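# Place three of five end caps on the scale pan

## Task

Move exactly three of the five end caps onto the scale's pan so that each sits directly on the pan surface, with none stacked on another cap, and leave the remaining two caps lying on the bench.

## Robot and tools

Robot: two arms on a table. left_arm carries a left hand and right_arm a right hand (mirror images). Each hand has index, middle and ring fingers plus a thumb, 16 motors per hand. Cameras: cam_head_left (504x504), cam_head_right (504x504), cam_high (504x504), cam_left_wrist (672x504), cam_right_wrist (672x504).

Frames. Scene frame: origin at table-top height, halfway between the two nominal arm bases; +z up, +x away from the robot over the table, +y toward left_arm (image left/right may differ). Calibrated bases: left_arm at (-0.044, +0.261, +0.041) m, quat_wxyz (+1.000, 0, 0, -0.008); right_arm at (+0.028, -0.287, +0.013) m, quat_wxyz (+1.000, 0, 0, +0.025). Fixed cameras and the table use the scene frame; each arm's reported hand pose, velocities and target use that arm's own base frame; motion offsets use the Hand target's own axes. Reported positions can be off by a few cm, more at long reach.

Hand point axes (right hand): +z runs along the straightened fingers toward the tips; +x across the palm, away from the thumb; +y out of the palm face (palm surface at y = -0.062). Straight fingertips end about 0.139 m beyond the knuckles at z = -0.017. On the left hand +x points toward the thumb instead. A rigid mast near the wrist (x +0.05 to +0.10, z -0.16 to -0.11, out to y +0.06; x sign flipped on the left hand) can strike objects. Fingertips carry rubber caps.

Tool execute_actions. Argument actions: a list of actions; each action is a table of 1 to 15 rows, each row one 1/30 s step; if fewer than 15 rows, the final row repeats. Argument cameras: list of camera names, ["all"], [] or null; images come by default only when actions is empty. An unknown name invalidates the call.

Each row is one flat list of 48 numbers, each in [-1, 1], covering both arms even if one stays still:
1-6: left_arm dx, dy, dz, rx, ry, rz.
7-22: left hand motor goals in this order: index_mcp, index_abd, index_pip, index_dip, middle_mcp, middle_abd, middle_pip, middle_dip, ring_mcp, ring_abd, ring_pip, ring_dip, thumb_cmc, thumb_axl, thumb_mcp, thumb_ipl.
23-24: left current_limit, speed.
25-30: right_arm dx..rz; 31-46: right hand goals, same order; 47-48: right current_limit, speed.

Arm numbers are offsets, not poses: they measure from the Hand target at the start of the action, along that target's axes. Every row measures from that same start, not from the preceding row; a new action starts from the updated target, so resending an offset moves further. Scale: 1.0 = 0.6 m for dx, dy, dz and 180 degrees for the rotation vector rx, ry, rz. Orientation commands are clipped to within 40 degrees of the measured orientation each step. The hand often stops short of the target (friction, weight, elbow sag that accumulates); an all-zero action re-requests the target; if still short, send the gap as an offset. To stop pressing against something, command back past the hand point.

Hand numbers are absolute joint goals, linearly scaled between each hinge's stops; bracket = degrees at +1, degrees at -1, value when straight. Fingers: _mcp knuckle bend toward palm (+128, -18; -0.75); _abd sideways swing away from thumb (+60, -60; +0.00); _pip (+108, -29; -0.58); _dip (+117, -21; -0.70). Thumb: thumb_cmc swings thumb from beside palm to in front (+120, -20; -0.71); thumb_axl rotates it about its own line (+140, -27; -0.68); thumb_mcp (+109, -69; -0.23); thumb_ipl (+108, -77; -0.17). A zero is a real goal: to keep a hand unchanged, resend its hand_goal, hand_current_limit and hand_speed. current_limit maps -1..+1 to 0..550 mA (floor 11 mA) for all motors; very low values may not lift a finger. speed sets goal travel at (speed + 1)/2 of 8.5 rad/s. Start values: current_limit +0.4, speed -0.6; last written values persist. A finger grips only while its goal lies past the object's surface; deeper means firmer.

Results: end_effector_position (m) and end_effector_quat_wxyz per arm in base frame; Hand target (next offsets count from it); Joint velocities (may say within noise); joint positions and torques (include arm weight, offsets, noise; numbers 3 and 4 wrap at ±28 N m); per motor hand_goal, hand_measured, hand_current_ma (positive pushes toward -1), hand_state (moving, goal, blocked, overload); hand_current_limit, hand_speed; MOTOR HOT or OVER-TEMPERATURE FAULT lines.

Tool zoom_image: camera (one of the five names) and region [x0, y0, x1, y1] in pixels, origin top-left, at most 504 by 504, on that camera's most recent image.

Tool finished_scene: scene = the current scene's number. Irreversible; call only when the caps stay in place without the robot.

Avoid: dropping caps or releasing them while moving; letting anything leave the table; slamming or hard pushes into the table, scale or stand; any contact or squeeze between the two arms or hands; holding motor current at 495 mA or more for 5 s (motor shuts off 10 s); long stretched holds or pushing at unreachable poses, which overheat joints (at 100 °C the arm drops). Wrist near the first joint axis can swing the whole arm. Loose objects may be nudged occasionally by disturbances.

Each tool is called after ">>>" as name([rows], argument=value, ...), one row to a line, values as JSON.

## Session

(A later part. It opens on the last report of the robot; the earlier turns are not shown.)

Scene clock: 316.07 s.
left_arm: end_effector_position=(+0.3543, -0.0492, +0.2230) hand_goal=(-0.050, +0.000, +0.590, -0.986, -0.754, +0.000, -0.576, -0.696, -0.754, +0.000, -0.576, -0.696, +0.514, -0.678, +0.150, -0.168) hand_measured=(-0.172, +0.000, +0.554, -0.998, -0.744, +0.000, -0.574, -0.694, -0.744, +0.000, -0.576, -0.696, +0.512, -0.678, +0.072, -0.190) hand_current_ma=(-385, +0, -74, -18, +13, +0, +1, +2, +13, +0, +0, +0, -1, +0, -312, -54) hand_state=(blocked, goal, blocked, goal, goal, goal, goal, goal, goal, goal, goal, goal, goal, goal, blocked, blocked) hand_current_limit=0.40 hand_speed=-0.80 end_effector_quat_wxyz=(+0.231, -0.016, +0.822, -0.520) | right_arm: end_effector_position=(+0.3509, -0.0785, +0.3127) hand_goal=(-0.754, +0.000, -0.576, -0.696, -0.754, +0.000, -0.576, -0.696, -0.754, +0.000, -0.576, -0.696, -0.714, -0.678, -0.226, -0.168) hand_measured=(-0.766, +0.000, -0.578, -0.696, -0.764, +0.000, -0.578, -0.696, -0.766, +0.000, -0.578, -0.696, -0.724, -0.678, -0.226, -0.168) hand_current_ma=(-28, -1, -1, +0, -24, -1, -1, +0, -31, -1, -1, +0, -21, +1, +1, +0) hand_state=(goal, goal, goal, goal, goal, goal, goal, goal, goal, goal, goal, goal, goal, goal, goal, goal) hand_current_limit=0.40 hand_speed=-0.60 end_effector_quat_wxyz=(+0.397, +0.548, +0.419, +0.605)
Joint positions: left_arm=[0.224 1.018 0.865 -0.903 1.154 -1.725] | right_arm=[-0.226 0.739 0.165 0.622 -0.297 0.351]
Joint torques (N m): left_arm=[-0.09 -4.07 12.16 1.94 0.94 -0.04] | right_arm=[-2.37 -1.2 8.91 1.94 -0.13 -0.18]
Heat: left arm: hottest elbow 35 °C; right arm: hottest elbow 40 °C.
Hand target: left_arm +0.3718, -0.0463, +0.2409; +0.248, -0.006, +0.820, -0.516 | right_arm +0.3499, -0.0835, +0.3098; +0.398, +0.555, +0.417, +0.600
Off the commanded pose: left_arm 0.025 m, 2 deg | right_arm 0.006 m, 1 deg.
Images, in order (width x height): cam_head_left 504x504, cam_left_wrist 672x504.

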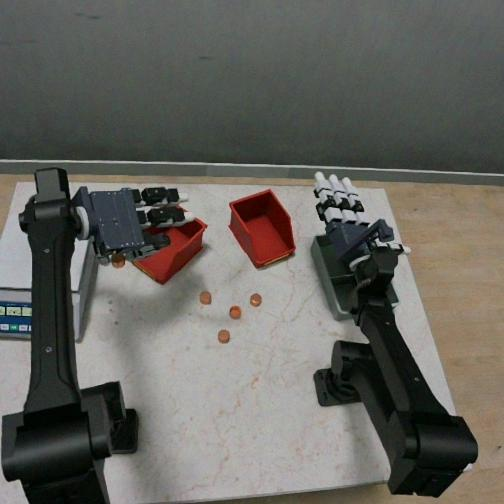

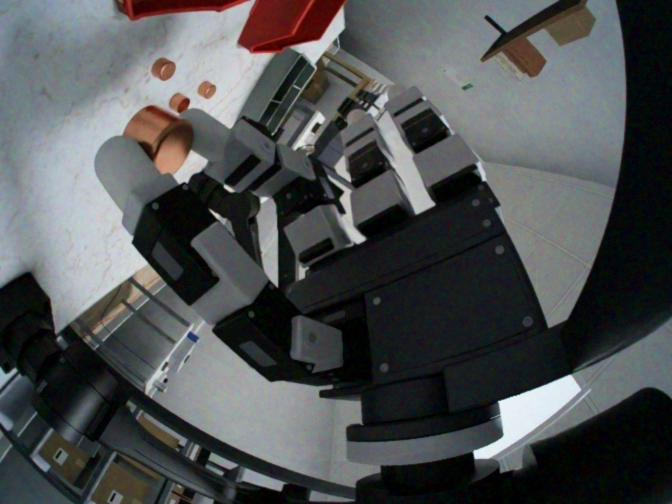

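>>> execute_actions([
  [[-0.1042,0.0827,-0.0842,-0.0265,-0.0568,-0.0228,-0.05,0,0.591,-0.986,-0.754,0,-0.576,-0.696,-0.754,0,-0.576,-0.696,0.514,-0.678,0.15,-0.168,0.4,-0.8,0,0,0,0,0,0,-0.754,0,-0.576,-0.696,-0.754,0,-0.576,-0.696,-0.754,0,-0.576,-0.696,-0.714,-0.678,-0.226,-0.168,0.4,-0.6]],
  [[-0.1255,0.0958,-0.0923,-0.0265,-0.0568,-0.0228,-0.05,0,0.591,-0.986,-0.754,0,-0.576,-0.696,-0.754,0,-0.576,-0.696,0.514,-0.678,0.15,-0.168,0.4,-0.8,0,0,0,0,0,0,-0.754,0,-0.576,-0.696,-0.754,0,-0.576,-0.696,-0.754,0,-0.576,-0.696,-0.714,-0.678,-0.226,-0.168,0.4,-0.6]],
], cameras=["cam_left_wrist","cam_head_left","cam_head_right"])

>>> zoom_image(camera="cam_head_left", region=[0, 190, 160, 350])

>>> zoom_image(camera="cam_head_right", region=[0, 190, 160, 350])

Scene clock: 322.70 s.
left_arm: end_effector_position=(+0.4359, +0.1341, +0.2246) hand_goal=(-0.050, +0.000, +0.590, -0.986, -0.754, +0.000, -0.576, -0.696, -0.754, +0.000, -0.576, -0.696, +0.514, -0.678, +0.150, -0.168) hand_measured=(-0.172, +0.000, +0.554, -0.998, -0.744, +0.000, -0.574, -0.694, -0.744, +0.000, -0.576, -0.696, +0.514, -0.678, +0.072, -0.190) hand_current_ma=(-385, +0, -74, -18, +13, +0, +1, +2, +13, +0, +0, +0, +0, +0, -312, -55) hand_state=(blocked, goal, blocked, goal, goal, goal, goal, goal, goal, goal, goal, goal, goal, goal, blocked, blocked) hand_current_limit=0.40 hand_speed=-0.80 end_effector_quat_wxyz=(+0.336, -0.190, +0.801, -0.458) | right_arm: end_effector_position=(+0.3509, -0.0785, +0.3127) hand_goal=(-0.754, +0.000, -0.576, -0.696, -0.754, +0.000, -0.576, -0.696, -0.754, +0.000, -0.576, -0.696, -0.714, -0.678, -0.226, -0.168) hand_measured=(-0.766, +0.000, -0.578, -0.696, -0.764, +0.000, -0.578, -0.696, -0.766, +0.000, -0.578, -0.696, -0.724, -0.678, -0.226, -0.168) hand_current_ma=(-28, -1, -1, +0, -24, -1, -1, +0, -31, -1, -1, +0, -21, +1, +1, +0) hand_state=(goal, goal, goal, goal, goal, goal, goal, goal, goal, goal, goal, goal, goal, goal, goal, goal) hand_current_limit=0.40 hand_speed=-0.60 end_effector_quat_wxyz=(+0.397, +0.548, +0.419, +0.605)
Joint positions: left_arm=[0.571 1.263 1.037 -0.689 1.108 -1.881] | right_arm=[-0.226 0.739 0.165 0.622 -0.297 0.351]
Joint torques (N m): left_arm=[-0.79 -8.23 12.33 2.19 0.81 -0.04] | right_arm=[-2.37 -1.2 8.91 1.95 -0.13 -0.18]
Heat: left arm: hottest elbow 35 °C; right arm: hottest elbow 40 °C.
Hand target: left_arm +0.4546, +0.1397, +0.2416; +0.351, -0.176, +0.800, -0.454 | right_arm +0.3499, -0.0835, +0.3098; +0.398, +0.555, +0.417, +0.600
Off the commanded pose: left_arm 0.026 m, 2 deg | right_arm 0.006 m, 1 deg.
Images, in order (width x height): cam_head_left 504x504, cam_head_right 504x504, cam_left_wrist 672x504.

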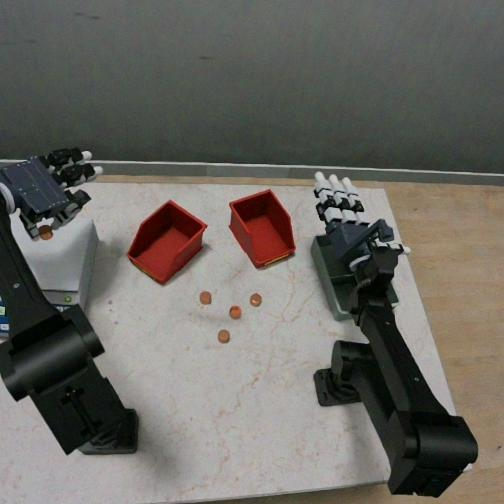

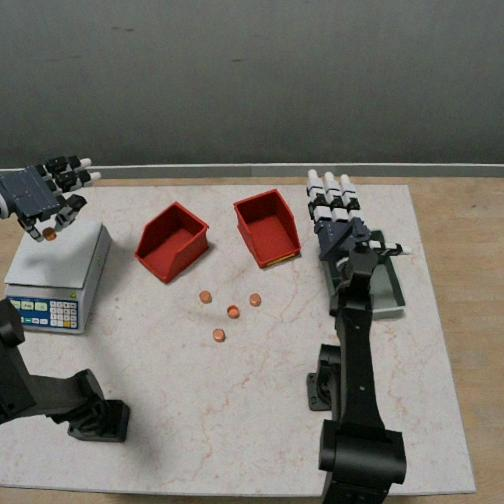

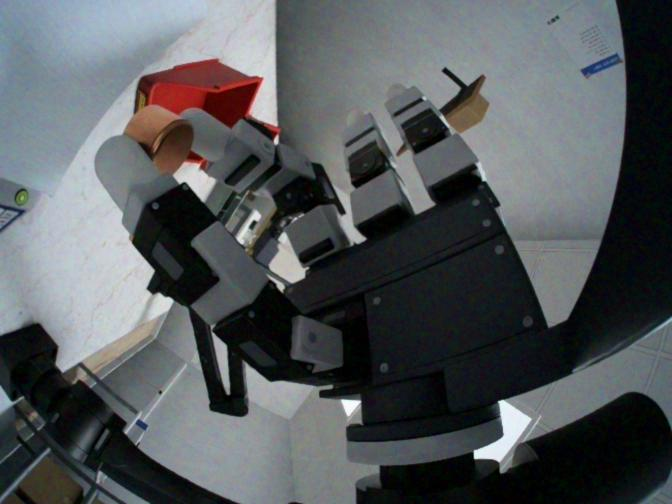

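Scaled by 3.150 from the camera's 504x504 image, which has a finer 720x720 frame.

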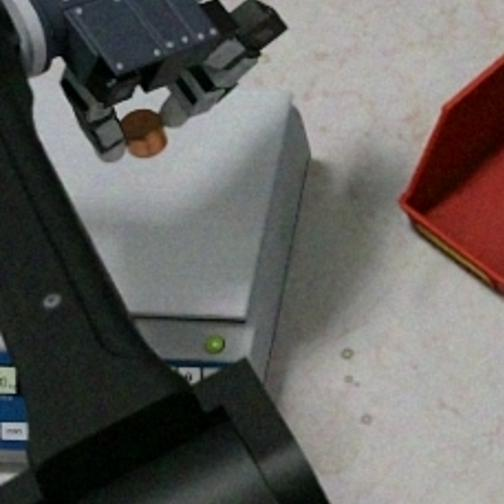

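Scaled by 3.150 from the camera's 504x504 image, which has a finer 720x720 frame.

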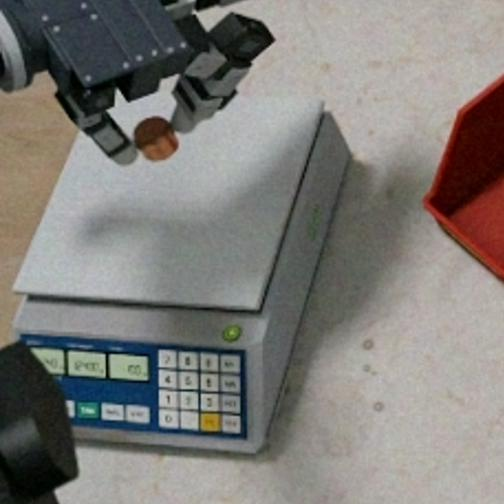

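>>> execute_actions([
  [[0.0605,0.0354,0.0281,0,0,0,-0.05,0,0.591,-0.986,-0.754,0,-0.576,-0.696,-0.754,0,-0.576,-0.696,0.514,-0.678,0.15,-0.168,0.4,-0.8,0,0,0,0,0,0,-0.754,0,-0.576,-0.696,-0.754,0,-0.576,-0.696,-0.754,0,-0.576,-0.696,-0.714,-0.678,-0.226,-0.168,0.4,-0.6]],
  [[0.0605,0.0354,0.0281,0,0,0,-0.05,0,0.591,-0.986,-0.754,0,-0.576,-0.696,-0.754,0,-0.576,-0.696,0.514,-0.678,0.15,-0.168,0.4,-0.8,0,0,0,0,0,0,-0.754,0,-0.576,-0.696,-0.754,0,-0.576,-0.696,-0.754,0,-0.576,-0.696,-0.714,-0.678,-0.226,-0.168,0.4,-0.6]],
], cameras=["cam_head_left","cam_head_right"])

>>> zoom_image(camera="cam_head_left", region=[0, 190, 160, 350])

>>> zoom_image(camera="cam_head_right", region=[0, 190, 160, 350])

Scene clock: 332.67 s.
left_arm: end_effector_position=(+0.4276, +0.1004, +0.1568) hand_goal=(-0.050, +0.000, +0.590, -0.986, -0.754, +0.000, -0.576, -0.696, -0.754, +0.000, -0.576, -0.696, +0.514, -0.678, +0.150, -0.168) hand_measured=(-0.172, +0.000, +0.554, -0.998, -0.744, +0.000, -0.574, -0.694, -0.744, +0.000, -0.576, -0.696, +0.514, -0.678, +0.072, -0.190) hand_current_ma=(-385, +0, -74, -18, +13, +0, +1, +2, +13, +0, +0, +0, +0, +0, -312, -55) hand_state=(blocked, goal, blocked, goal, goal, goal, goal, goal, goal, goal, goal, goal, goal, goal, blocked, blocked) hand_current_limit=0.40 hand_speed=-0.80 end_effector_quat_wxyz=(+0.341, -0.185, +0.801, -0.457) | right_arm: end_effector_position=(+0.3509, -0.0785, +0.3127) hand_goal=(-0.754, +0.000, -0.576, -0.696, -0.754, +0.000, -0.576, -0.696, -0.754, +0.000, -0.576, -0.696, -0.714, -0.678, -0.226, -0.168) hand_measured=(-0.766, +0.000, -0.578, -0.696, -0.764, +0.000, -0.578, -0.696, -0.766, +0.000, -0.578, -0.696, -0.724, -0.678, -0.226, -0.168) hand_current_ma=(-28, -1, -1, +0, -24, -1, -1, +0, -31, -1, -1, +0, -21, +1, +1, +0) hand_state=(goal, goal, goal, goal, goal, goal, goal, goal, goal, goal, goal, goal, goal, goal, goal, goal) hand_current_limit=0.40 hand_speed=-0.60 end_effector_quat_wxyz=(+0.397, +0.548, +0.419, +0.605)
Joint positions: left_arm=[0.506 1.245 0.818 -0.388 1.067 -1.979] | right_arm=[-0.226 0.739 0.165 0.622 -0.297 0.351]
Joint torques (N m): left_arm=[-0.56 -10.4 8.2 2.35 0.64 -0.07] | right_arm=[-2.43 -1.2 8.92 1.94 -0.13 -0.18]
Heat: left arm: hottest elbow 38 °C; right arm: hottest elbow 40 °C.
Hand target: left_arm +0.4303, +0.0981, +0.1649; +0.351, -0.176, +0.800, -0.454 | right_arm +0.3499, -0.0835, +0.3098; +0.398, +0.555, +0.417, +0.600
Off the commanded pose: left_arm 0.009 m, 2 deg | right_arm 0.006 m, 1 deg.
Images, in order (width x height): cam_head_left 504x504, cam_head_right 504x504.

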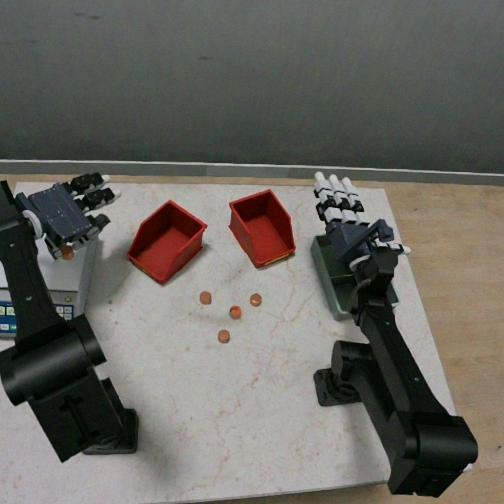

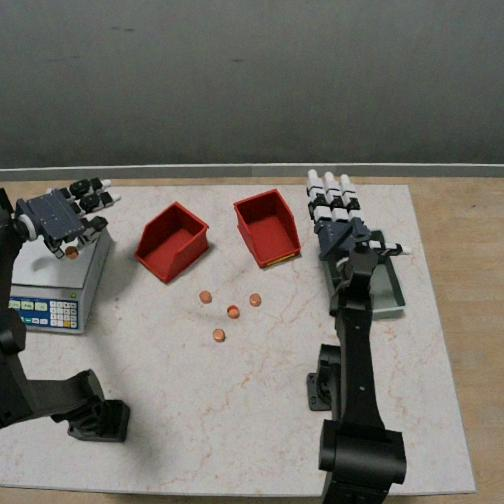

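Scaled by 3.150 from the camera's 504x504 image, which has a finer 720x720 frame.

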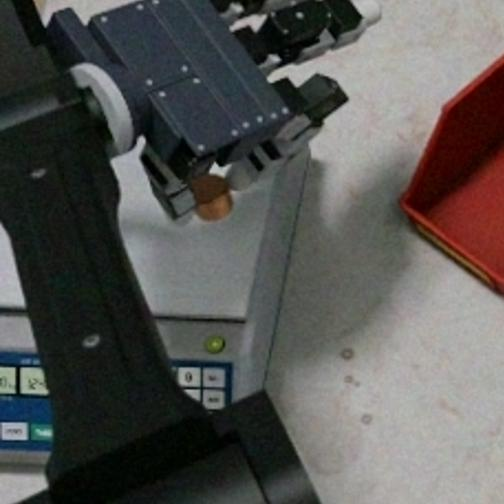

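Scaled by 3.150 from the camera's 504x504 image, which has a finer 720x720 frame.

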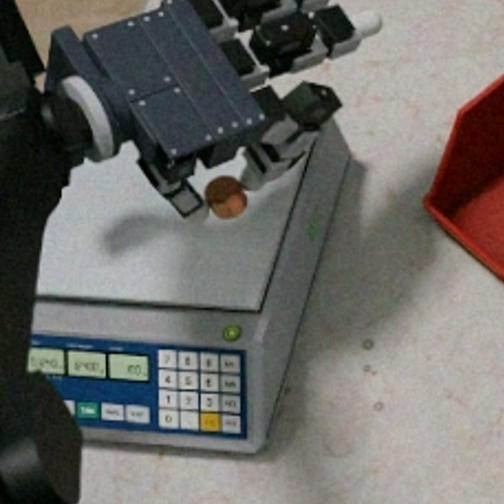

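>>> execute_actions([
  [[0.0199,0.0426,0.0171,0,0,0,-0.05,0,0.591,-0.986,-0.754,0,-0.576,-0.696,-0.754,0,-0.576,-0.696,0.514,-0.678,0.15,-0.168,0.4,-0.8,0,0,0,0,0,0,-0.754,0,-0.576,-0.696,-0.754,0,-0.576,-0.696,-0.754,0,-0.576,-0.696,-0.714,-0.678,-0.226,-0.168,0.4,-0.6]],
  [[0.0066,0.0142,0.0057,0,0,0,-0.05,0,0.591,-0.986,-0.754,0,-0.576,-0.696,-0.754,0,-0.576,-0.696,0.514,-0.678,0.15,-0.168,0.4,-0.8,0,0,0,0,0,0,-0.754,0,-0.576,-0.696,-0.754,0,-0.576,-0.696,-0.754,0,-0.576,-0.696,-0.714,-0.678,-0.226,-0.168,0.4,-0.6]],
], cameras=["cam_left_wrist"])

>>> zoom_image(camera="cam_left_wrist", region=[0, 0, 322, 300])

Scene clock: 341.17 s.
left_arm: end_effector_position=(+0.4274, +0.1005, +0.1326) hand_goal=(-0.050, +0.000, +0.590, -0.986, -0.754, +0.000, -0.576, -0.696, -0.754, +0.000, -0.576, -0.696, +0.514, -0.678, +0.150, -0.168) hand_measured=(-0.172, +0.000, +0.554, -0.998, -0.744, +0.000, -0.574, -0.694, -0.744, +0.000, -0.576, -0.696, +0.514, -0.678, +0.072, -0.190) hand_current_ma=(-385, +0, -74, -18, +13, +0, +1, +2, +13, +0, +0, +0, +0, +0, -312, -55) hand_state=(blocked, goal, blocked, goal, goal, goal, goal, goal, goal, goal, goal, goal, goal, goal, blocked, blocked) hand_current_limit=0.40 hand_speed=-0.80 end_effector_quat_wxyz=(+0.356, -0.174, +0.799, -0.452) | right_arm: end_effector_position=(+0.3509, -0.0785, +0.3127) hand_goal=(-0.754, +0.000, -0.576, -0.696, -0.754, +0.000, -0.576, -0.696, -0.754, +0.000, -0.576, -0.696, -0.714, -0.678, -0.226, -0.168) hand_measured=(-0.766, +0.000, -0.578, -0.696, -0.764, +0.000, -0.578, -0.696, -0.766, +0.000, -0.578, -0.696, -0.724, -0.678, -0.226, -0.168) hand_current_ma=(-28, -1, -1, +0, -24, -1, -1, +0, -31, -1, -1, +0, -21, +1, +1, +0) hand_state=(goal, goal, goal, goal, goal, goal, goal, goal, goal, goal, goal, goal, goal, goal, goal, goal) hand_current_limit=0.40 hand_speed=-0.60 end_effector_quat_wxyz=(+0.397, +0.548, +0.419, +0.605)
Joint positions: left_arm=[0.506 1.263 0.75 -0.261 1.066 -1.981] | right_arm=[-0.226 0.739 0.165 0.622 -0.297 0.351]
Joint torques (N m): left_arm=[-0.62 -7 7.87 2.54 0.62 -0.04] | right_arm=[-2.43 -1.14 8.9 1.95 -0.13 -0.18]
Heat: left arm: hottest elbow 38 °C; right arm: hottest elbow 40 °C.
Hand target: left_arm +0.4304, +0.0983, +0.1249; +0.351, -0.176, +0.800, -0.454 | right_arm +0.3499, -0.0835, +0.3098; +0.398, +0.555, +0.417, +0.600
Off the commanded pose: left_arm 0.009 m, 1 deg | right_arm 0.006 m, 1 deg.
Images, in order (width x height): cam_left_wrist 672x504.

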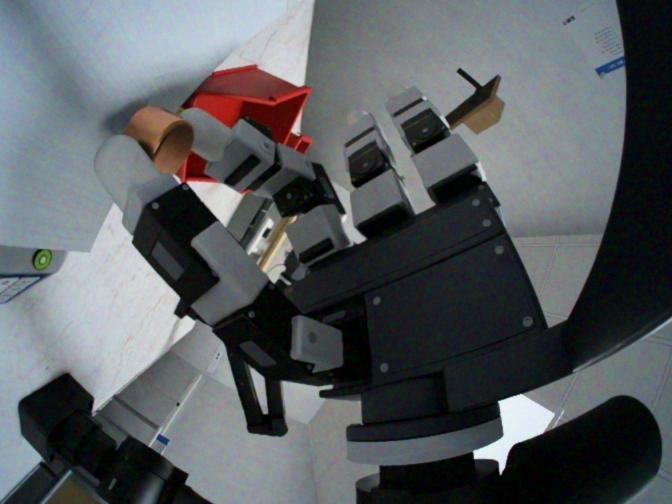

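Scaled by 1.565 from the camera's 672x504 image, which has a finer 960x720 frame.

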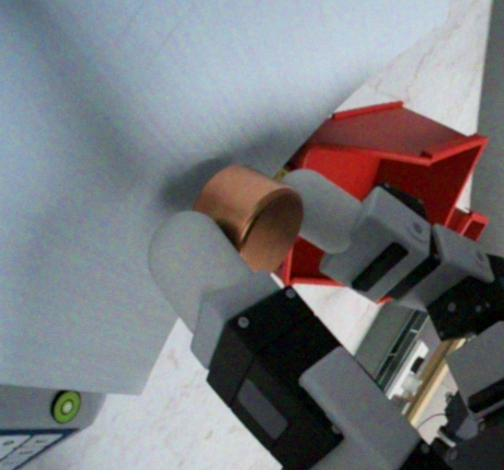

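>>> execute_actions([
  [[0.0053,0.0114,0.0046,0,0,0,-0.05,0,0.591,-0.986,-0.754,0,-0.576,-0.696,-0.754,0,-0.576,-0.696,0.514,-0.678,0.15,-0.168,0.4,-0.8,0,0,0,0,0,0,-0.754,0,-0.576,-0.696,-0.754,0,-0.576,-0.696,-0.754,0,-0.576,-0.696,-0.714,-0.678,-0.226,-0.168,0.4,-0.6]],
])

Scene clock: 346.20 s.
left_arm: end_effector_position=(+0.4277, +0.1006, +0.1250) hand_goal=(-0.050, +0.000, +0.590, -0.986, -0.754, +0.000, -0.576, -0.696, -0.754, +0.000, -0.576, -0.696, +0.514, -0.678, +0.150, -0.168) hand_measured=(-0.172, +0.000, +0.554, -0.998, -0.744, +0.000, -0.574, -0.694, -0.744, +0.000, -0.576, -0.696, +0.514, -0.678, +0.072, -0.190) hand_current_ma=(-385, +0, -74, -18, +13, +0, +1, +2, +13, +0, +0, +0, +0, +0, -312, -55) hand_state=(blocked, goal, blocked, goal, goal, goal, goal, goal, goal, goal, goal, goal, goal, goal, blocked, blocked) hand_current_limit=0.40 hand_speed=-0.80 end_effector_quat_wxyz=(+0.357, -0.174, +0.799, -0.452) | right_arm: end_effector_position=(+0.3509, -0.0785, +0.3127) hand_goal=(-0.754, +0.000, -0.576, -0.696, -0.754, +0.000, -0.576, -0.696, -0.754, +0.000, -0.576, -0.696, -0.714, -0.678, -0.226, -0.168) hand_measured=(-0.766, +0.000, -0.578, -0.696, -0.764, +0.000, -0.578, -0.696, -0.766, +0.000, -0.578, -0.696, -0.724, -0.678, -0.226, -0.168) hand_current_ma=(-28, -1, -1, +0, -24, -1, -1, +0, -31, -1, -1, +0, -21, +1, +1, +0) hand_state=(goal, goal, goal, goal, goal, goal, goal, goal, goal, goal, goal, goal, goal, goal, goal, goal) hand_current_limit=0.40 hand_speed=-0.60 end_effector_quat_wxyz=(+0.397, +0.548, +0.419, +0.605)
Joint positions: left_arm=[0.506 1.276 0.738 -0.234 1.066 -1.981] | right_arm=[-0.226 0.739 0.165 0.622 -0.297 0.351]
Joint torques (N m): left_arm=[-0.62 -7 7.73 2.5 0.62 -0.04] | right_arm=[-2.43 -1.2 8.91 1.94 -0.13 -0.18]
Heat: left arm: hottest elbow 37 °C; right arm: hottest elbow 40 °C.
Hand target: left_arm +0.4304, +0.0983, +0.1168; +0.351, -0.176, +0.800, -0.454 | right_arm +0.3499, -0.0835, +0.3098; +0.398, +0.555, +0.417, +0.600
Off the commanded pose: left_arm 0.009 m, 1 deg | right_arm 0.006 m, 1 deg.

>>> execute_actions([
  [[0.004,0.0085,0.0034,0,0,0,-0.05,0,0.591,-0.986,-0.754,0,-0.576,-0.696,-0.754,0,-0.576,-0.696,0.514,-0.678,0.15,-0.168,0.4,-0.8,0,0,0,0,0,0,-0.754,0,-0.576,-0.696,-0.754,0,-0.576,-0.696,-0.754,0,-0.576,-0.696,-0.714,-0.678,-0.226,-0.168,0.4,-0.6]],
])

Scene clock: 353.00 s.
left_arm: end_effector_position=(+0.4278, +0.1007, +0.1193) hand_goal=(-0.050, +0.000, +0.590, -0.986, -0.754, +0.000, -0.576, -0.696, -0.754, +0.000, -0.576, -0.696, +0.514, -0.678, +0.150, -0.168) hand_measured=(-0.172, +0.000, +0.554, -0.998, -0.744, +0.000, -0.574, -0.694, -0.744, +0.000, -0.576, -0.696, +0.514, -0.678, +0.072, -0.190) hand_current_ma=(-385, +0, -74, -18, +13, +0, +1, +2, +13, +0, +0, +0, +0, +0, -312, -55) hand_state=(blocked, goal, blocked, goal, goal, goal, goal, goal, goal, goal, goal, goal, goal, goal, blocked, blocked) hand_current_limit=0.40 hand_speed=-0.80 end_effector_quat_wxyz=(+0.357, -0.174, +0.799, -0.452) | right_arm: end_effector_position=(+0.3509, -0.0785, +0.3127) hand_goal=(-0.754, +0.000, -0.576, -0.696, -0.754, +0.000, -0.576, -0.696, -0.754, +0.000, -0.576, -0.696, -0.714, -0.678, -0.226, -0.168) hand_measured=(-0.766, +0.000, -0.578, -0.696, -0.764, +0.000, -0.578, -0.696, -0.766, +0.000, -0.578, -0.696, -0.724, -0.678, -0.226, -0.168) hand_current_ma=(-28, -1, -1, +0, -24, -1, -1, +0, -31, -1, -1, +0, -21, +1, +1, +0) hand_state=(goal, goal, goal, goal, goal, goal, goal, goal, goal, goal, goal, goal, goal, goal, goal, goal) hand_current_limit=0.40 hand_speed=-0.60 end_effector_quat_wxyz=(+0.397, +0.548, +0.419, +0.605)
Joint positions: left_arm=[0.506 1.287 0.729 -0.215 1.066 -1.981] | right_arm=[-0.226 0.739 0.165 0.622 -0.297 0.351]
Joint torques (N m): left_arm=[-0.56 -7.06 7.62 2.47 0.62 -0.04] | right_arm=[-2.43 -1.14 8.91 1.95 -0.13 -0.18]
Heat: left arm: hottest elbow 37 °C; right arm: hottest elbow 40 °C.
Hand target: left_arm +0.4303, +0.0982, +0.1108; +0.351, -0.176, +0.800, -0.454 | right_arm +0.3499, -0.0835, +0.3098; +0.398, +0.555, +0.417, +0.600
Off the commanded pose: left_arm 0.009 m, 1 deg | right_arm 0.006 m, 1 deg.

>>> execute_actions([
  [[0.004,0.0085,0.0034,0,0,0,-0.05,0,0.591,-0.986,-0.754,0,-0.576,-0.696,-0.754,0,-0.576,-0.696,0.514,-0.678,0.15,-0.168,0.4,-0.8,0,0,0,0,0,0,-0.754,0,-0.576,-0.696,-0.754,0,-0.576,-0.696,-0.754,0,-0.576,-0.696,-0.714,-0.678,-0.226,-0.168,0.4,-0.6]],
], cameras=["cam_left_wrist"])

>>> zoom_image(camera="cam_left_wrist", region=[0, 0, 322, 300])

Scene clock: 360.17 s.
left_arm: end_effector_position=(+0.4294, +0.1015, +0.1177) hand_goal=(-0.050, +0.000, +0.590, -0.986, -0.754, +0.000, -0.576, -0.696, -0.754, +0.000, -0.576, -0.696, +0.514, -0.678, +0.150, -0.168) hand_measured=(-0.170, +0.000, +0.554, -0.998, -0.744, +0.000, -0.574, -0.694, -0.744, +0.000, -0.576, -0.696, +0.514, -0.678, +0.072, -0.192) hand_current_ma=(-385, +0, -74, -18, +13, +0, +1, +2, +13, +0, +0, +0, +0, +0, -312, -61) hand_state=(blocked, goal, blocked, goal, goal, goal, goal, goal, goal, goal, goal, goal, goal, goal, blocked, blocked) hand_current_limit=0.40 hand_speed=-0.80 end_effector_quat_wxyz=(+0.360, -0.172, +0.798, -0.451) | right_arm: end_effector_position=(+0.3509, -0.0785, +0.3127) hand_goal=(-0.754, +0.000, -0.576, -0.696, -0.754, +0.000, -0.576, -0.696, -0.754, +0.000, -0.576, -0.696, -0.714, -0.678, -0.226, -0.168) hand_measured=(-0.766, +0.000, -0.578, -0.696, -0.764, +0.000, -0.578, -0.696, -0.766, +0.000, -0.578, -0.696, -0.724, -0.678, -0.226, -0.168) hand_current_ma=(-28, -1, -1, +0, -24, -1, -1, +0, -31, -1, -1, +0, -21, +1, +1, +0) hand_state=(goal, goal, goal, goal, goal, goal, goal, goal, goal, goal, goal, goal, goal, goal, goal, goal) hand_current_limit=0.40 hand_speed=-0.60 end_effector_quat_wxyz=(+0.397, +0.548, +0.419, +0.605)
Joint positions: left_arm=[0.506 1.292 0.725 -0.195 1.066 -1.984] | right_arm=[-0.226 0.739 0.165 0.622 -0.297 0.351]
Joint torques (N m): left_arm=[-0.56 -6.71 7.23 2.47 0.61 0] | right_arm=[-2.43 -1.2 8.9 1.94 -0.13 -0.18]
Heat: left arm: hottest elbow 36 °C; right arm: hottest elbow 40 °C.
Hand target: left_arm +0.4303, +0.0982, +0.1047; +0.351, -0.176, +0.800, -0.454 | right_arm +0.3499, -0.0835, +0.3098; +0.398, +0.555, +0.417, +0.600
Off the commanded pose: left_arm 0.013 m, 1 deg | right_arm 0.006 m, 1 deg.
Images, in order (width x height): cam_left_wrist 672x504.

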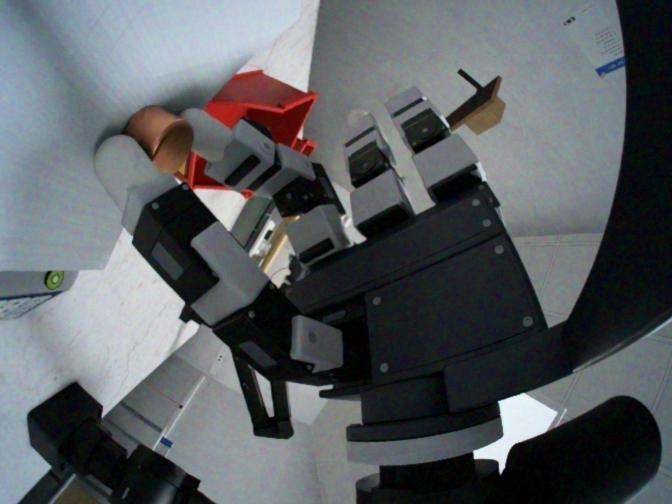

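Scaled by 1.565 from the camera's 672x504 image, which has a finer 960x720 frame.

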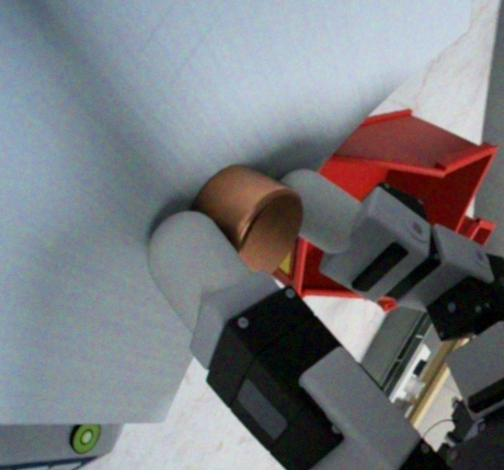

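>>> execute_actions([
  [[-0.004,-0.0085,-0.0034,0,0,0,-0.24,0,0.591,-0.986,-0.754,0,-0.576,-0.696,-0.754,0,-0.576,-0.696,0.514,-0.678,0.02,-0.168,0.3,-0.88,0,0,0,0,0,0,-0.754,0,-0.576,-0.696,-0.754,0,-0.576,-0.696,-0.754,0,-0.576,-0.696,-0.714,-0.678,-0.226,-0.168,0.4,-0.6]],
  [[-0.0073,-0.0156,-0.0063,0,0,0,-0.35,0,0.591,-0.986,-0.754,0,-0.576,-0.696,-0.754,0,-0.576,-0.696,0.514,-0.678,0.0,-0.168,0.3,-0.8,0,0,0,0,0,0,-0.754,0,-0.576,-0.696,-0.754,0,-0.576,-0.696,-0.754,0,-0.576,-0.696,-0.714,-0.678,-0.226,-0.168,0.4,-0.6]],
  [[-0.0133,-0.0284,-0.0114,0,0,0,-0.35,0,0.591,-0.986,-0.754,0,-0.576,-0.696,-0.754,0,-0.576,-0.696,0.514,-0.678,-0.03,-0.168,0.3,-0.8,0,0,0,0,0,0,-0.754,0,-0.576,-0.696,-0.754,0,-0.576,-0.696,-0.754,0,-0.576,-0.696,-0.714,-0.678,-0.226,-0.168,0.4,-0.6]],
], cameras=["cam_left_wrist"])

>>> zoom_image(camera="cam_left_wrist", region=[0, 0, 322, 300])

Scene clock: 368.50 s.
left_arm: end_effector_position=(+0.4162, +0.0946, +0.1167) hand_goal=(-0.350, +0.000, +0.590, -0.986, -0.754, +0.000, -0.576, -0.696, -0.754, +0.000, -0.576, -0.696, +0.514, -0.678, -0.030, -0.168) hand_measured=(-0.340, +0.002, +0.592, -0.984, -0.744, +0.000, -0.574, -0.694, -0.744, +0.000, -0.576, -0.696, +0.514, -0.678, -0.028, -0.170) hand_current_ma=(+12, +1, +1, +2, +13, +0, +1, +2, +13, +0, +0, +0, +0, +0, +3, -2) hand_state=(goal, goal, goal, goal, goal, goal, goal, goal, goal, goal, goal, goal, goal, goal, goal, goal) hand_current_limit=0.30 hand_speed=-0.80 end_effector_quat_wxyz=(+0.335, -0.191, +0.801, -0.457) | right_arm: end_effector_position=(+0.3509, -0.0785, +0.3127) hand_goal=(-0.754, +0.000, -0.576, -0.696, -0.754, +0.000, -0.576, -0.696, -0.754, +0.000, -0.576, -0.696, -0.714, -0.678, -0.226, -0.168) hand_measured=(-0.766, +0.000, -0.578, -0.696, -0.764, +0.000, -0.578, -0.696, -0.766, +0.000, -0.578, -0.696, -0.724, -0.678, -0.226, -0.168) hand_current_ma=(-28, -1, -1, +0, -24, -1, -1, +0, -31, -1, -1, +0, -21, +1, +1, +0) hand_state=(goal, goal, goal, goal, goal, goal, goal, goal, goal, goal, goal, goal, goal, goal, goal, goal) hand_current_limit=0.40 hand_speed=-0.60 end_effector_quat_wxyz=(+0.397, +0.548, +0.419, +0.605)
Joint positions: left_arm=[0.506 1.272 0.728 -0.281 1.063 -1.984] | right_arm=[-0.226 0.739 0.165 0.622 -0.297 0.351]
Joint torques (N m): left_arm=[-0.5 -9.99 11.1 1.02 0.78 -0.04] | right_arm=[-2.37 -1.2 8.91 1.94 -0.13 -0.19]
Heat: left arm: hottest elbow 36 °C; right arm: hottest elbow 40 °C.
Hand target: left_arm +0.4303, +0.0982, +0.1417; +0.351, -0.176, +0.800, -0.454 | right_arm +0.3499, -0.0835, +0.3098; +0.398, +0.555, +0.417, +0.600
Off the commanded pose: left_arm 0.029 m, 2 deg | right_arm 0.006 m, 1 deg.
Images, in order (width x height): cam_left_wrist 672x504.

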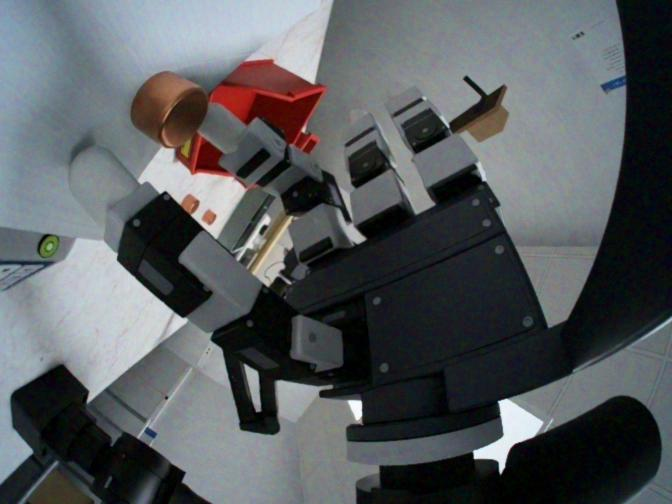

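Scaled by 1.565 from the camera's 672x504 image, which has a finer 960x720 frame.

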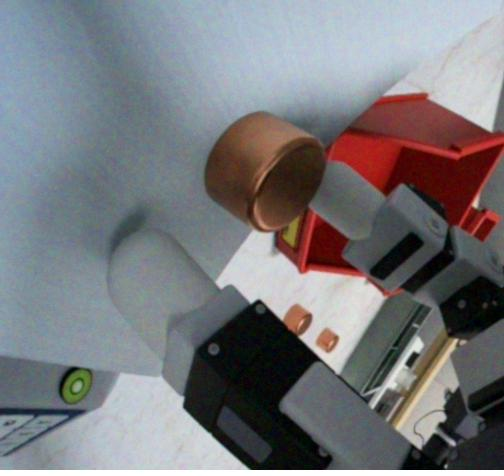

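>>> execute_actions([
  [[-0.0199,-0.0426,-0.0171,0,0,0,-0.35,0,0.591,-0.986,-0.754,0,-0.576,-0.696,-0.754,0,-0.576,-0.696,0.514,-0.678,-0.03,-0.168,0.3,-0.8,0,0,0,0,0,0,-0.754,0,-0.576,-0.696,-0.754,0,-0.576,-0.696,-0.754,0,-0.576,-0.696,-0.714,-0.678,-0.226,-0.168,0.4,-0.6]],
  [[-0.0199,-0.0426,-0.0171,0,0,0,-0.35,0,0.591,-0.986,-0.754,0,-0.576,-0.696,-0.754,0,-0.576,-0.696,0.514,-0.678,-0.03,-0.168,0.3,-0.8,0,0,0,0,0,0,-0.754,0,-0.576,-0.696,-0.754,0,-0.576,-0.696,-0.754,0,-0.576,-0.696,-0.714,-0.678,-0.226,-0.168,0.4,-0.6]],
], cameras=["cam_left_wrist","cam_head_left","cam_head_right"])

>>> zoom_image(camera="cam_head_right", region=[0, 190, 160, 350])

>>> zoom_image(camera="cam_head_left", region=[150, 270, 300, 360])

Scene clock: 378.43 s.
left_arm: end_effector_position=(+0.4190, +0.0960, +0.1793) hand_goal=(-0.350, +0.000, +0.590, -0.986, -0.754, +0.000, -0.576, -0.696, -0.754, +0.000, -0.576, -0.696, +0.514, -0.678, -0.030, -0.168) hand_measured=(-0.342, +0.002, +0.592, -0.984, -0.744, +0.000, -0.574, -0.694, -0.744, +0.000, -0.576, -0.696, +0.514, -0.678, -0.028, -0.170) hand_current_ma=(+11, +1, +1, +2, +13, +0, +1, +2, +13, +0, +0, +0, +0, +0, +3, -2) hand_state=(goal, goal, goal, goal, goal, goal, goal, goal, goal, goal, goal, goal, goal, goal, goal, goal) hand_current_limit=0.30 hand_speed=-0.80 end_effector_quat_wxyz=(+0.338, -0.190, +0.800, -0.457) | right_arm: end_effector_position=(+0.3509, -0.0785, +0.3127) hand_goal=(-0.754, +0.000, -0.576, -0.696, -0.754, +0.000, -0.576, -0.696, -0.754, +0.000, -0.576, -0.696, -0.714, -0.678, -0.226, -0.168) hand_measured=(-0.766, +0.000, -0.578, -0.696, -0.764, +0.000, -0.578, -0.696, -0.766, +0.000, -0.578, -0.696, -0.724, -0.678, -0.226, -0.168) hand_current_ma=(-28, -1, -1, +0, -24, -1, -1, +0, -31, -1, -1, +0, -21, +1, +1, +0) hand_state=(goal, goal, goal, goal, goal, goal, goal, goal, goal, goal, goal, goal, goal, goal, goal, goal) hand_current_limit=0.40 hand_speed=-0.60 end_effector_quat_wxyz=(+0.397, +0.548, +0.419, +0.605)
Joint positions: left_arm=[0.506 1.192 0.841 -0.463 1.063 -1.991] | right_arm=[-0.226 0.739 0.165 0.622 -0.297 0.351]
Joint torques (N m): left_arm=[-0.56 -8.94 11.71 1.01 0.76 0.03] | right_arm=[-2.43 -1.2 8.9 1.95 -0.13 -0.18]
Heat: left arm: hottest elbow 37 °C; right arm: hottest elbow 40 °C.
Hand target: left_arm +0.4302, +0.0981, +0.2018; +0.351, -0.176, +0.800, -0.454 | right_arm +0.3499, -0.0835, +0.3098; +0.398, +0.555, +0.417, +0.600
Off the commanded pose: left_arm 0.025 m, 2 deg | right_arm 0.006 m, 1 deg.
Images, in order (width x height): cam_head_left 504x504, cam_head_right 504x504, cam_left_wrist 672x504.

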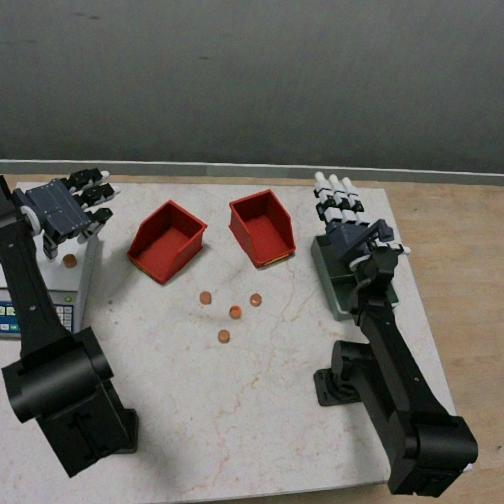

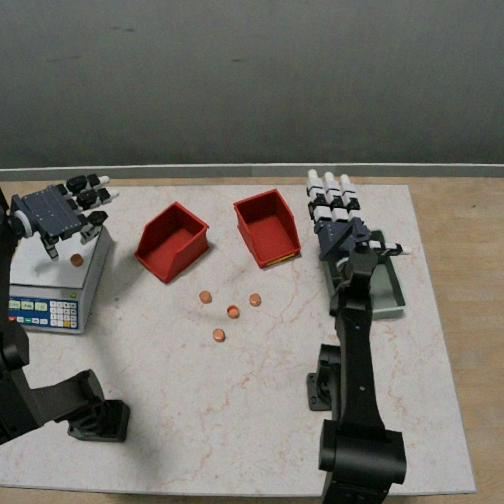

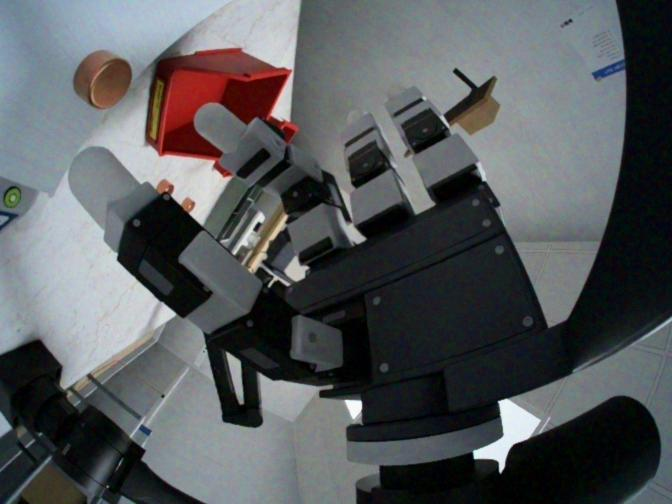

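Scaled by 3.150 from the camera's 504x504 image, which has a finer 720x720 frame.

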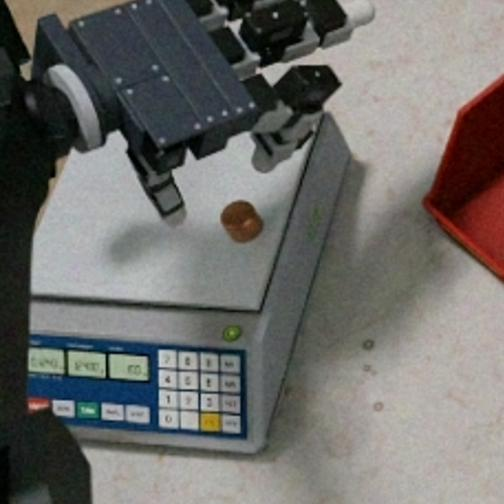

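Scaled by 3.360 from the camera's 504x504 image, which has a finer 720x720 frame.

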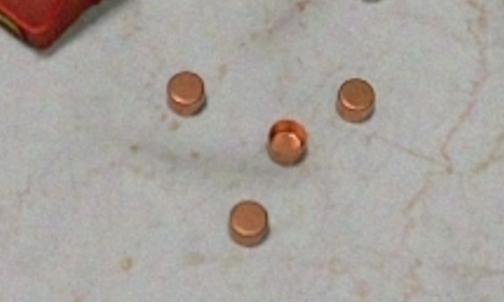

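>>> execute_actions([
  [[0.1027,-0.1402,0.0588,0.031,0.0663,0.0266,-0.411,0,0.591,-0.986,-0.754,0,-0.576,-0.696,-0.754,0,-0.576,-0.696,0.514,-0.678,-0.056,-0.168,0.3,-0.6,0,0,0,0,0,0,-0.754,0,-0.576,-0.696,-0.754,0,-0.576,-0.696,-0.754,0,-0.576,-0.696,-0.714,-0.678,-0.226,-0.168,0.4,-0.6]],
  [[0.1287,-0.0847,0.0608,0.031,0.0663,0.0266,-0.411,0,0.591,-0.986,-0.754,0,-0.576,-0.696,-0.754,0,-0.576,-0.696,0.514,-0.678,-0.056,-0.168,0.3,-0.6,0,0,0,0,0,0,-0.754,0,-0.576,-0.696,-0.754,0,-0.576,-0.696,-0.754,0,-0.576,-0.696,-0.714,-0.678,-0.226,-0.168,0.4,-0.6]],
  [[0.0965,-0.0755,0.0757,0.031,0.0663,0.0266,-0.411,0,0.591,-0.986,-0.754,0,-0.576,-0.696,-0.754,0,-0.576,-0.696,0.514,-0.678,-0.056,-0.168,0.3,-0.6,0,0,0,0,0,0,-0.754,0,-0.576,-0.696,-0.754,0,-0.576,-0.696,-0.754,0,-0.576,-0.696,-0.714,-0.678,-0.226,-0.168,0.4,-0.6]],
  [[0.0962,0.016,0.1408,0.031,0.0663,0.0266,-0.411,0,0.591,-0.986,-0.754,0,-0.576,-0.696,-0.754,0,-0.576,-0.696,0.514,-0.678,-0.056,-0.168,0.3,-0.6,0,0,0,0,0,0,-0.754,0,-0.576,-0.696,-0.754,0,-0.576,-0.696,-0.754,0,-0.576,-0.696,-0.714,-0.678,-0.226,-0.168,0.4,-0.6]],
  [[0.0772,0.0158,0.1625,0.031,0.0663,0.0266,-0.411,0,0.591,-0.986,-0.754,0,-0.576,-0.696,-0.754,0,-0.576,-0.696,0.514,-0.678,-0.056,-0.168,0.3,-0.6,0,0,0,0,0,0,-0.754,0,-0.576,-0.696,-0.754,0,-0.576,-0.696,-0.754,0,-0.576,-0.696,-0.714,-0.678,-0.226,-0.168,0.4,-0.6]],
  [[0.0398,0.0852,0.0342,0,0,0,-0.411,0,0.591,-0.986,-0.754,0,-0.576,-0.696,-0.754,0,-0.576,-0.696,0.514,-0.678,-0.056,-0.168,0.3,-0.6,0,0,0,0,0,0,-0.754,0,-0.576,-0.696,-0.754,0,-0.576,-0.696,-0.754,0,-0.576,-0.696,-0.714,-0.678,-0.226,-0.168,0.4,-0.6]],
], cameras=["cam_left_wrist","cam_head_left"])

>>> zoom_image(camera="cam_left_wrist", region=[0, 0, 322, 300])

Scene clock: 409.00 s.
left_arm: end_effector_position=(+0.2274, -0.3086, +0.0600) hand_goal=(-0.412, +0.000, +0.590, -0.986, -0.754, +0.000, -0.576, -0.696, -0.754, +0.000, -0.576, -0.696, +0.514, -0.678, -0.056, -0.168) hand_measured=(-0.406, +0.002, +0.592, -0.984, -0.744, +0.000, -0.574, -0.694, -0.744, +0.000, -0.576, -0.696, +0.512, -0.678, -0.056, -0.170) hand_current_ma=(+7, +1, +0, +2, +13, +0, +1, +2, +13, +0, +0, +0, -1, +0, +0, -2) hand_state=(goal, goal, goal, goal, goal, goal, goal, goal, goal, goal, goal, goal, goal, goal, goal, goal) hand_current_limit=0.30 hand_speed=-0.60 end_effector_quat_wxyz=(+0.029, +0.314, +0.757, -0.573) | right_arm: end_effector_position=(+0.3509, -0.0785, +0.3127) hand_goal=(-0.754, +0.000, -0.576, -0.696, -0.754, +0.000, -0.576, -0.696, -0.754, +0.000, -0.576, -0.696, -0.714, -0.678, -0.226, -0.168) hand_measured=(-0.766, +0.000, -0.578, -0.696, -0.764, +0.000, -0.578, -0.696, -0.766, +0.000, -0.578, -0.696, -0.724, -0.678, -0.226, -0.168) hand_current_ma=(-28, -1, -1, +0, -24, -1, -1, +0, -31, -1, -1, +0, -21, +1, +1, +0) hand_state=(goal, goal, goal, goal, goal, goal, goal, goal, goal, goal, goal, goal, goal, goal, goal, goal) hand_current_limit=0.40 hand_speed=-0.60 end_effector_quat_wxyz=(+0.397, +0.548, +0.419, +0.605)
Joint positions: left_arm=[-0.603 1.291 0.571 -0.235 1.138 -1.787] | right_arm=[-0.226 0.739 0.165 0.622 -0.297 0.351]
Joint torques (N m): left_arm=[-0.85 -6.01 7.01 2.11 0.75 -0.03] | right_arm=[-2.43 -1.2 8.91 1.94 -0.14 -0.18]
Heat: left arm: hottest elbow 41 °C; right arm: hottest elbow 40 °C.
Hand target: left_arm +0.2262, -0.3125, +0.0555; +0.025, +0.315, +0.757, -0.572 | right_arm +0.3499, -0.0835, +0.3098; +0.398, +0.555, +0.417, +0.600
Off the commanded pose: left_arm 0.006 m, 0 deg | right_arm 0.006 m, 1 deg.
Images, in order (width x height): cam_head_left 504x504, cam_left_wrist 672x504.

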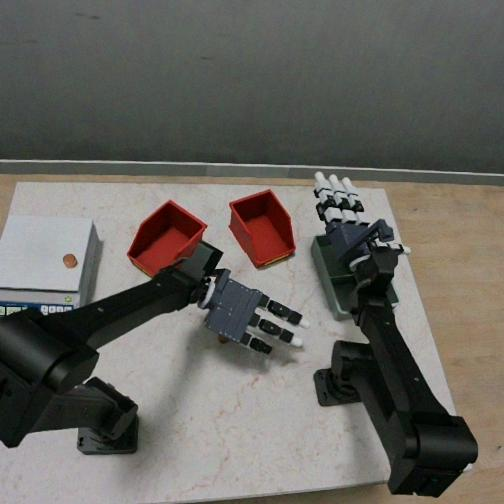

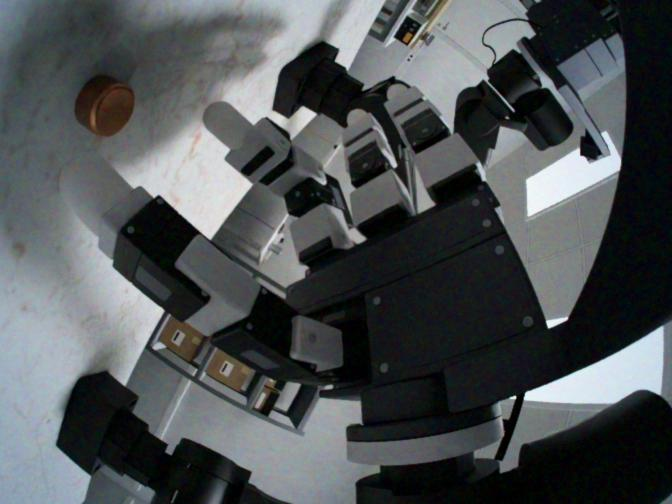

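Scaled by 1.565 from the camera's 672x504 image, which has a finer 960x720 frame.

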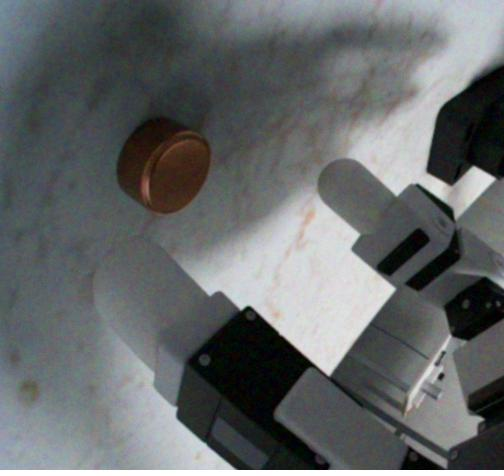

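>>> execute_actions([
  [[0.006,0.0475,0.0137,0,0,0,-0.411,0,0.591,-0.986,-0.754,0,-0.576,-0.696,-0.754,0,-0.576,-0.696,0.514,-0.678,-0.056,-0.168,0.3,-0.6,0,0,0,0,0,0,-0.754,0,-0.576,-0.696,-0.754,0,-0.576,-0.696,-0.754,0,-0.576,-0.696,-0.714,-0.678,-0.226,-0.168,0.4,-0.6]],
], cameras=["cam_left_wrist"])

>>> zoom_image(camera="cam_left_wrist", region=[0, 0, 322, 300])

Scene clock: 415.60 s.
left_arm: end_effector_position=(+0.2339, -0.3130, +0.0324) hand_goal=(-0.412, +0.000, +0.590, -0.986, -0.754, +0.000, -0.576, -0.696, -0.754, +0.000, -0.576, -0.696, +0.514, -0.678, -0.056, -0.168) hand_measured=(-0.406, +0.002, +0.592, -0.984, -0.744, +0.000, -0.574, -0.694, -0.744, +0.000, -0.576, -0.696, +0.512, -0.678, -0.056, -0.170) hand_current_ma=(+7, +1, +0, +2, +13, +0, +1, +2, +13, +0, +0, +0, -1, +0, +0, -2) hand_state=(goal, goal, goal, goal, goal, goal, goal, goal, goal, goal, goal, goal, goal, goal, goal, goal) hand_current_limit=0.30 hand_speed=-0.60 end_effector_quat_wxyz=(+0.026, +0.313, +0.758, -0.571) | right_arm: end_effector_position=(+0.3509, -0.0785, +0.3127) hand_goal=(-0.754, +0.000, -0.576, -0.696, -0.754, +0.000, -0.576, -0.696, -0.754, +0.000, -0.576, -0.696, -0.714, -0.678, -0.226, -0.168) hand_measured=(-0.766, +0.000, -0.578, -0.696, -0.764, +0.000, -0.578, -0.696, -0.766, +0.000, -0.578, -0.696, -0.724, -0.678, -0.226, -0.168) hand_current_ma=(-28, -1, -1, +0, -24, -1, -1, +0, -31, -1, -1, +0, -21, +1, +1, +0) hand_state=(goal, goal, goal, goal, goal, goal, goal, goal, goal, goal, goal, goal, goal, goal, goal, goal) hand_current_limit=0.40 hand_speed=-0.60 end_effector_quat_wxyz=(+0.397, +0.548, +0.419, +0.605)
Joint positions: left_arm=[-0.603 1.39 0.565 -0.145 1.138 -1.781] | right_arm=[-0.226 0.739 0.165 0.622 -0.297 0.351]
Joint torques (N m): left_arm=[0.15 -6.71 6.23 2.11 0.99 0.1] | right_arm=[-2.43 -1.2 8.91 1.94 -0.13 -0.19]
Heat: left arm: hottest elbow 40 °C; right arm: hottest elbow 40 °C.
Hand target: left_arm +0.2352, -0.3140, +0.0271; +0.026, +0.315, +0.757, -0.572 | right_arm +0.3499, -0.0835, +0.3098; +0.398, +0.555, +0.417, +0.600
Off the commanded pose: left_arm 0.006 m, 0 deg | right_arm 0.006 m, 1 deg.
Images, in order (width x height): cam_left_wrist 672x504.

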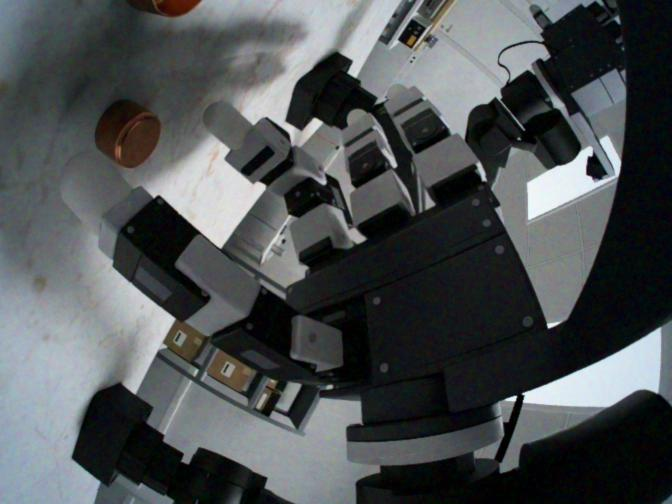

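Scaled by 1.565 from the camera's 672x504 image, which has a finer 960x720 frame.

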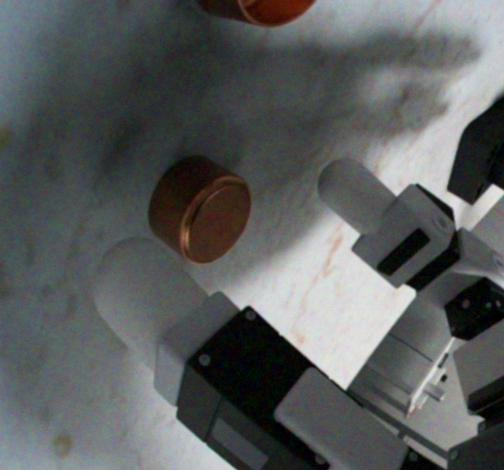

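>>> execute_actions([
  [[0.022,0.0295,0.0132,0,0,0,-0.411,0,0.591,-0.986,-0.754,0,-0.576,-0.696,-0.754,0,-0.576,-0.696,0.514,-0.678,-0.056,-0.168,0.3,-0.6,0,0,0,0,0,0,-0.754,0,-0.576,-0.696,-0.754,0,-0.576,-0.696,-0.754,0,-0.576,-0.696,-0.714,-0.678,-0.226,-0.168,0.4,-0.6]],
], cameras=["cam_left_wrist"])

>>> zoom_image(camera="cam_left_wrist", region=[0, 0, 322, 300])

Scene clock: 423.03 s.
left_arm: end_effector_position=(+0.2328, -0.3127, +0.0125) hand_goal=(-0.412, +0.000, +0.590, -0.986, -0.754, +0.000, -0.576, -0.696, -0.754, +0.000, -0.576, -0.696, +0.514, -0.678, -0.056, -0.168) hand_measured=(-0.406, +0.002, +0.592, -0.984, -0.744, +0.000, -0.574, -0.694, -0.744, +0.000, -0.576, -0.696, +0.512, -0.678, -0.056, -0.170) hand_current_ma=(+6, +1, +1, +2, +13, +0, +1, +2, +13, +0, +0, +0, -1, +0, +0, -2) hand_state=(goal, goal, goal, goal, goal, goal, goal, goal, goal, goal, goal, goal, goal, goal, goal, goal) hand_current_limit=0.30 hand_speed=-0.60 end_effector_quat_wxyz=(+0.031, +0.317, +0.755, -0.574) | right_arm: end_effector_position=(+0.3509, -0.0785, +0.3127) hand_goal=(-0.754, +0.000, -0.576, -0.696, -0.754, +0.000, -0.576, -0.696, -0.754, +0.000, -0.576, -0.696, -0.714, -0.678, -0.226, -0.168) hand_measured=(-0.766, +0.000, -0.578, -0.696, -0.764, +0.000, -0.578, -0.696, -0.766, +0.000, -0.578, -0.696, -0.724, -0.678, -0.226, -0.168) hand_current_ma=(-28, -1, -1, +0, -24, -1, -1, +0, -31, -1, -1, +0, -21, +1, +1, +0) hand_state=(goal, goal, goal, goal, goal, goal, goal, goal, goal, goal, goal, goal, goal, goal, goal, goal) hand_current_limit=0.40 hand_speed=-0.60 end_effector_quat_wxyz=(+0.397, +0.548, +0.419, +0.605)
Joint positions: left_arm=[-0.603 1.444 0.535 -0.048 1.142 -1.779] | right_arm=[-0.226 0.739 0.165 0.622 -0.297 0.351]
Joint torques (N m): left_arm=[-0.15 -6.77 5.53 2.13 0.79 0.02] | right_arm=[-2.43 -1.2 8.92 1.94 -0.13 -0.18]
Heat: left arm: hottest elbow 39 °C; right arm: hottest elbow 40 °C.
Hand target: left_arm +0.2311, -0.3125, +0.0040; +0.026, +0.315, +0.757, -0.572 | right_arm +0.3499, -0.0835, +0.3098; +0.398, +0.555, +0.417, +0.600
Off the commanded pose: left_arm 0.009 m, 1 deg | right_arm 0.006 m, 1 deg.
Images, in order (width x height): cam_left_wrist 672x504.

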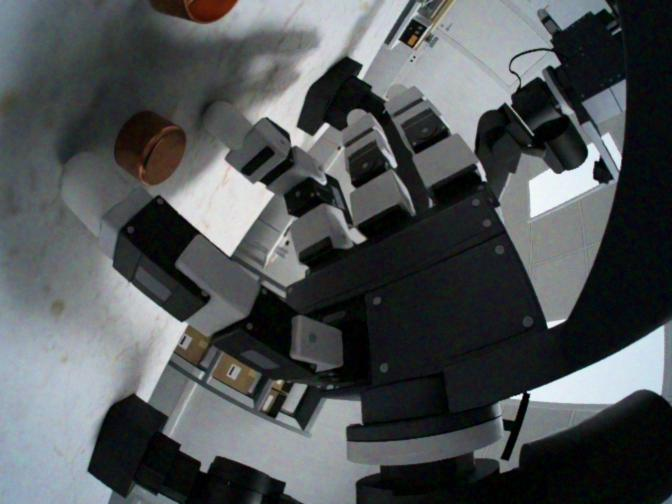

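Scaled by 1.565 from the camera's 672x504 image, which has a finer 960x720 frame.

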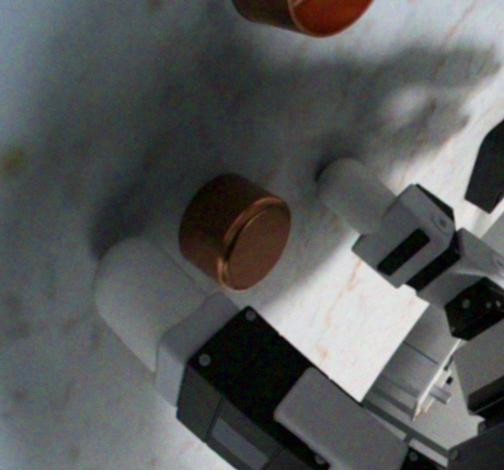

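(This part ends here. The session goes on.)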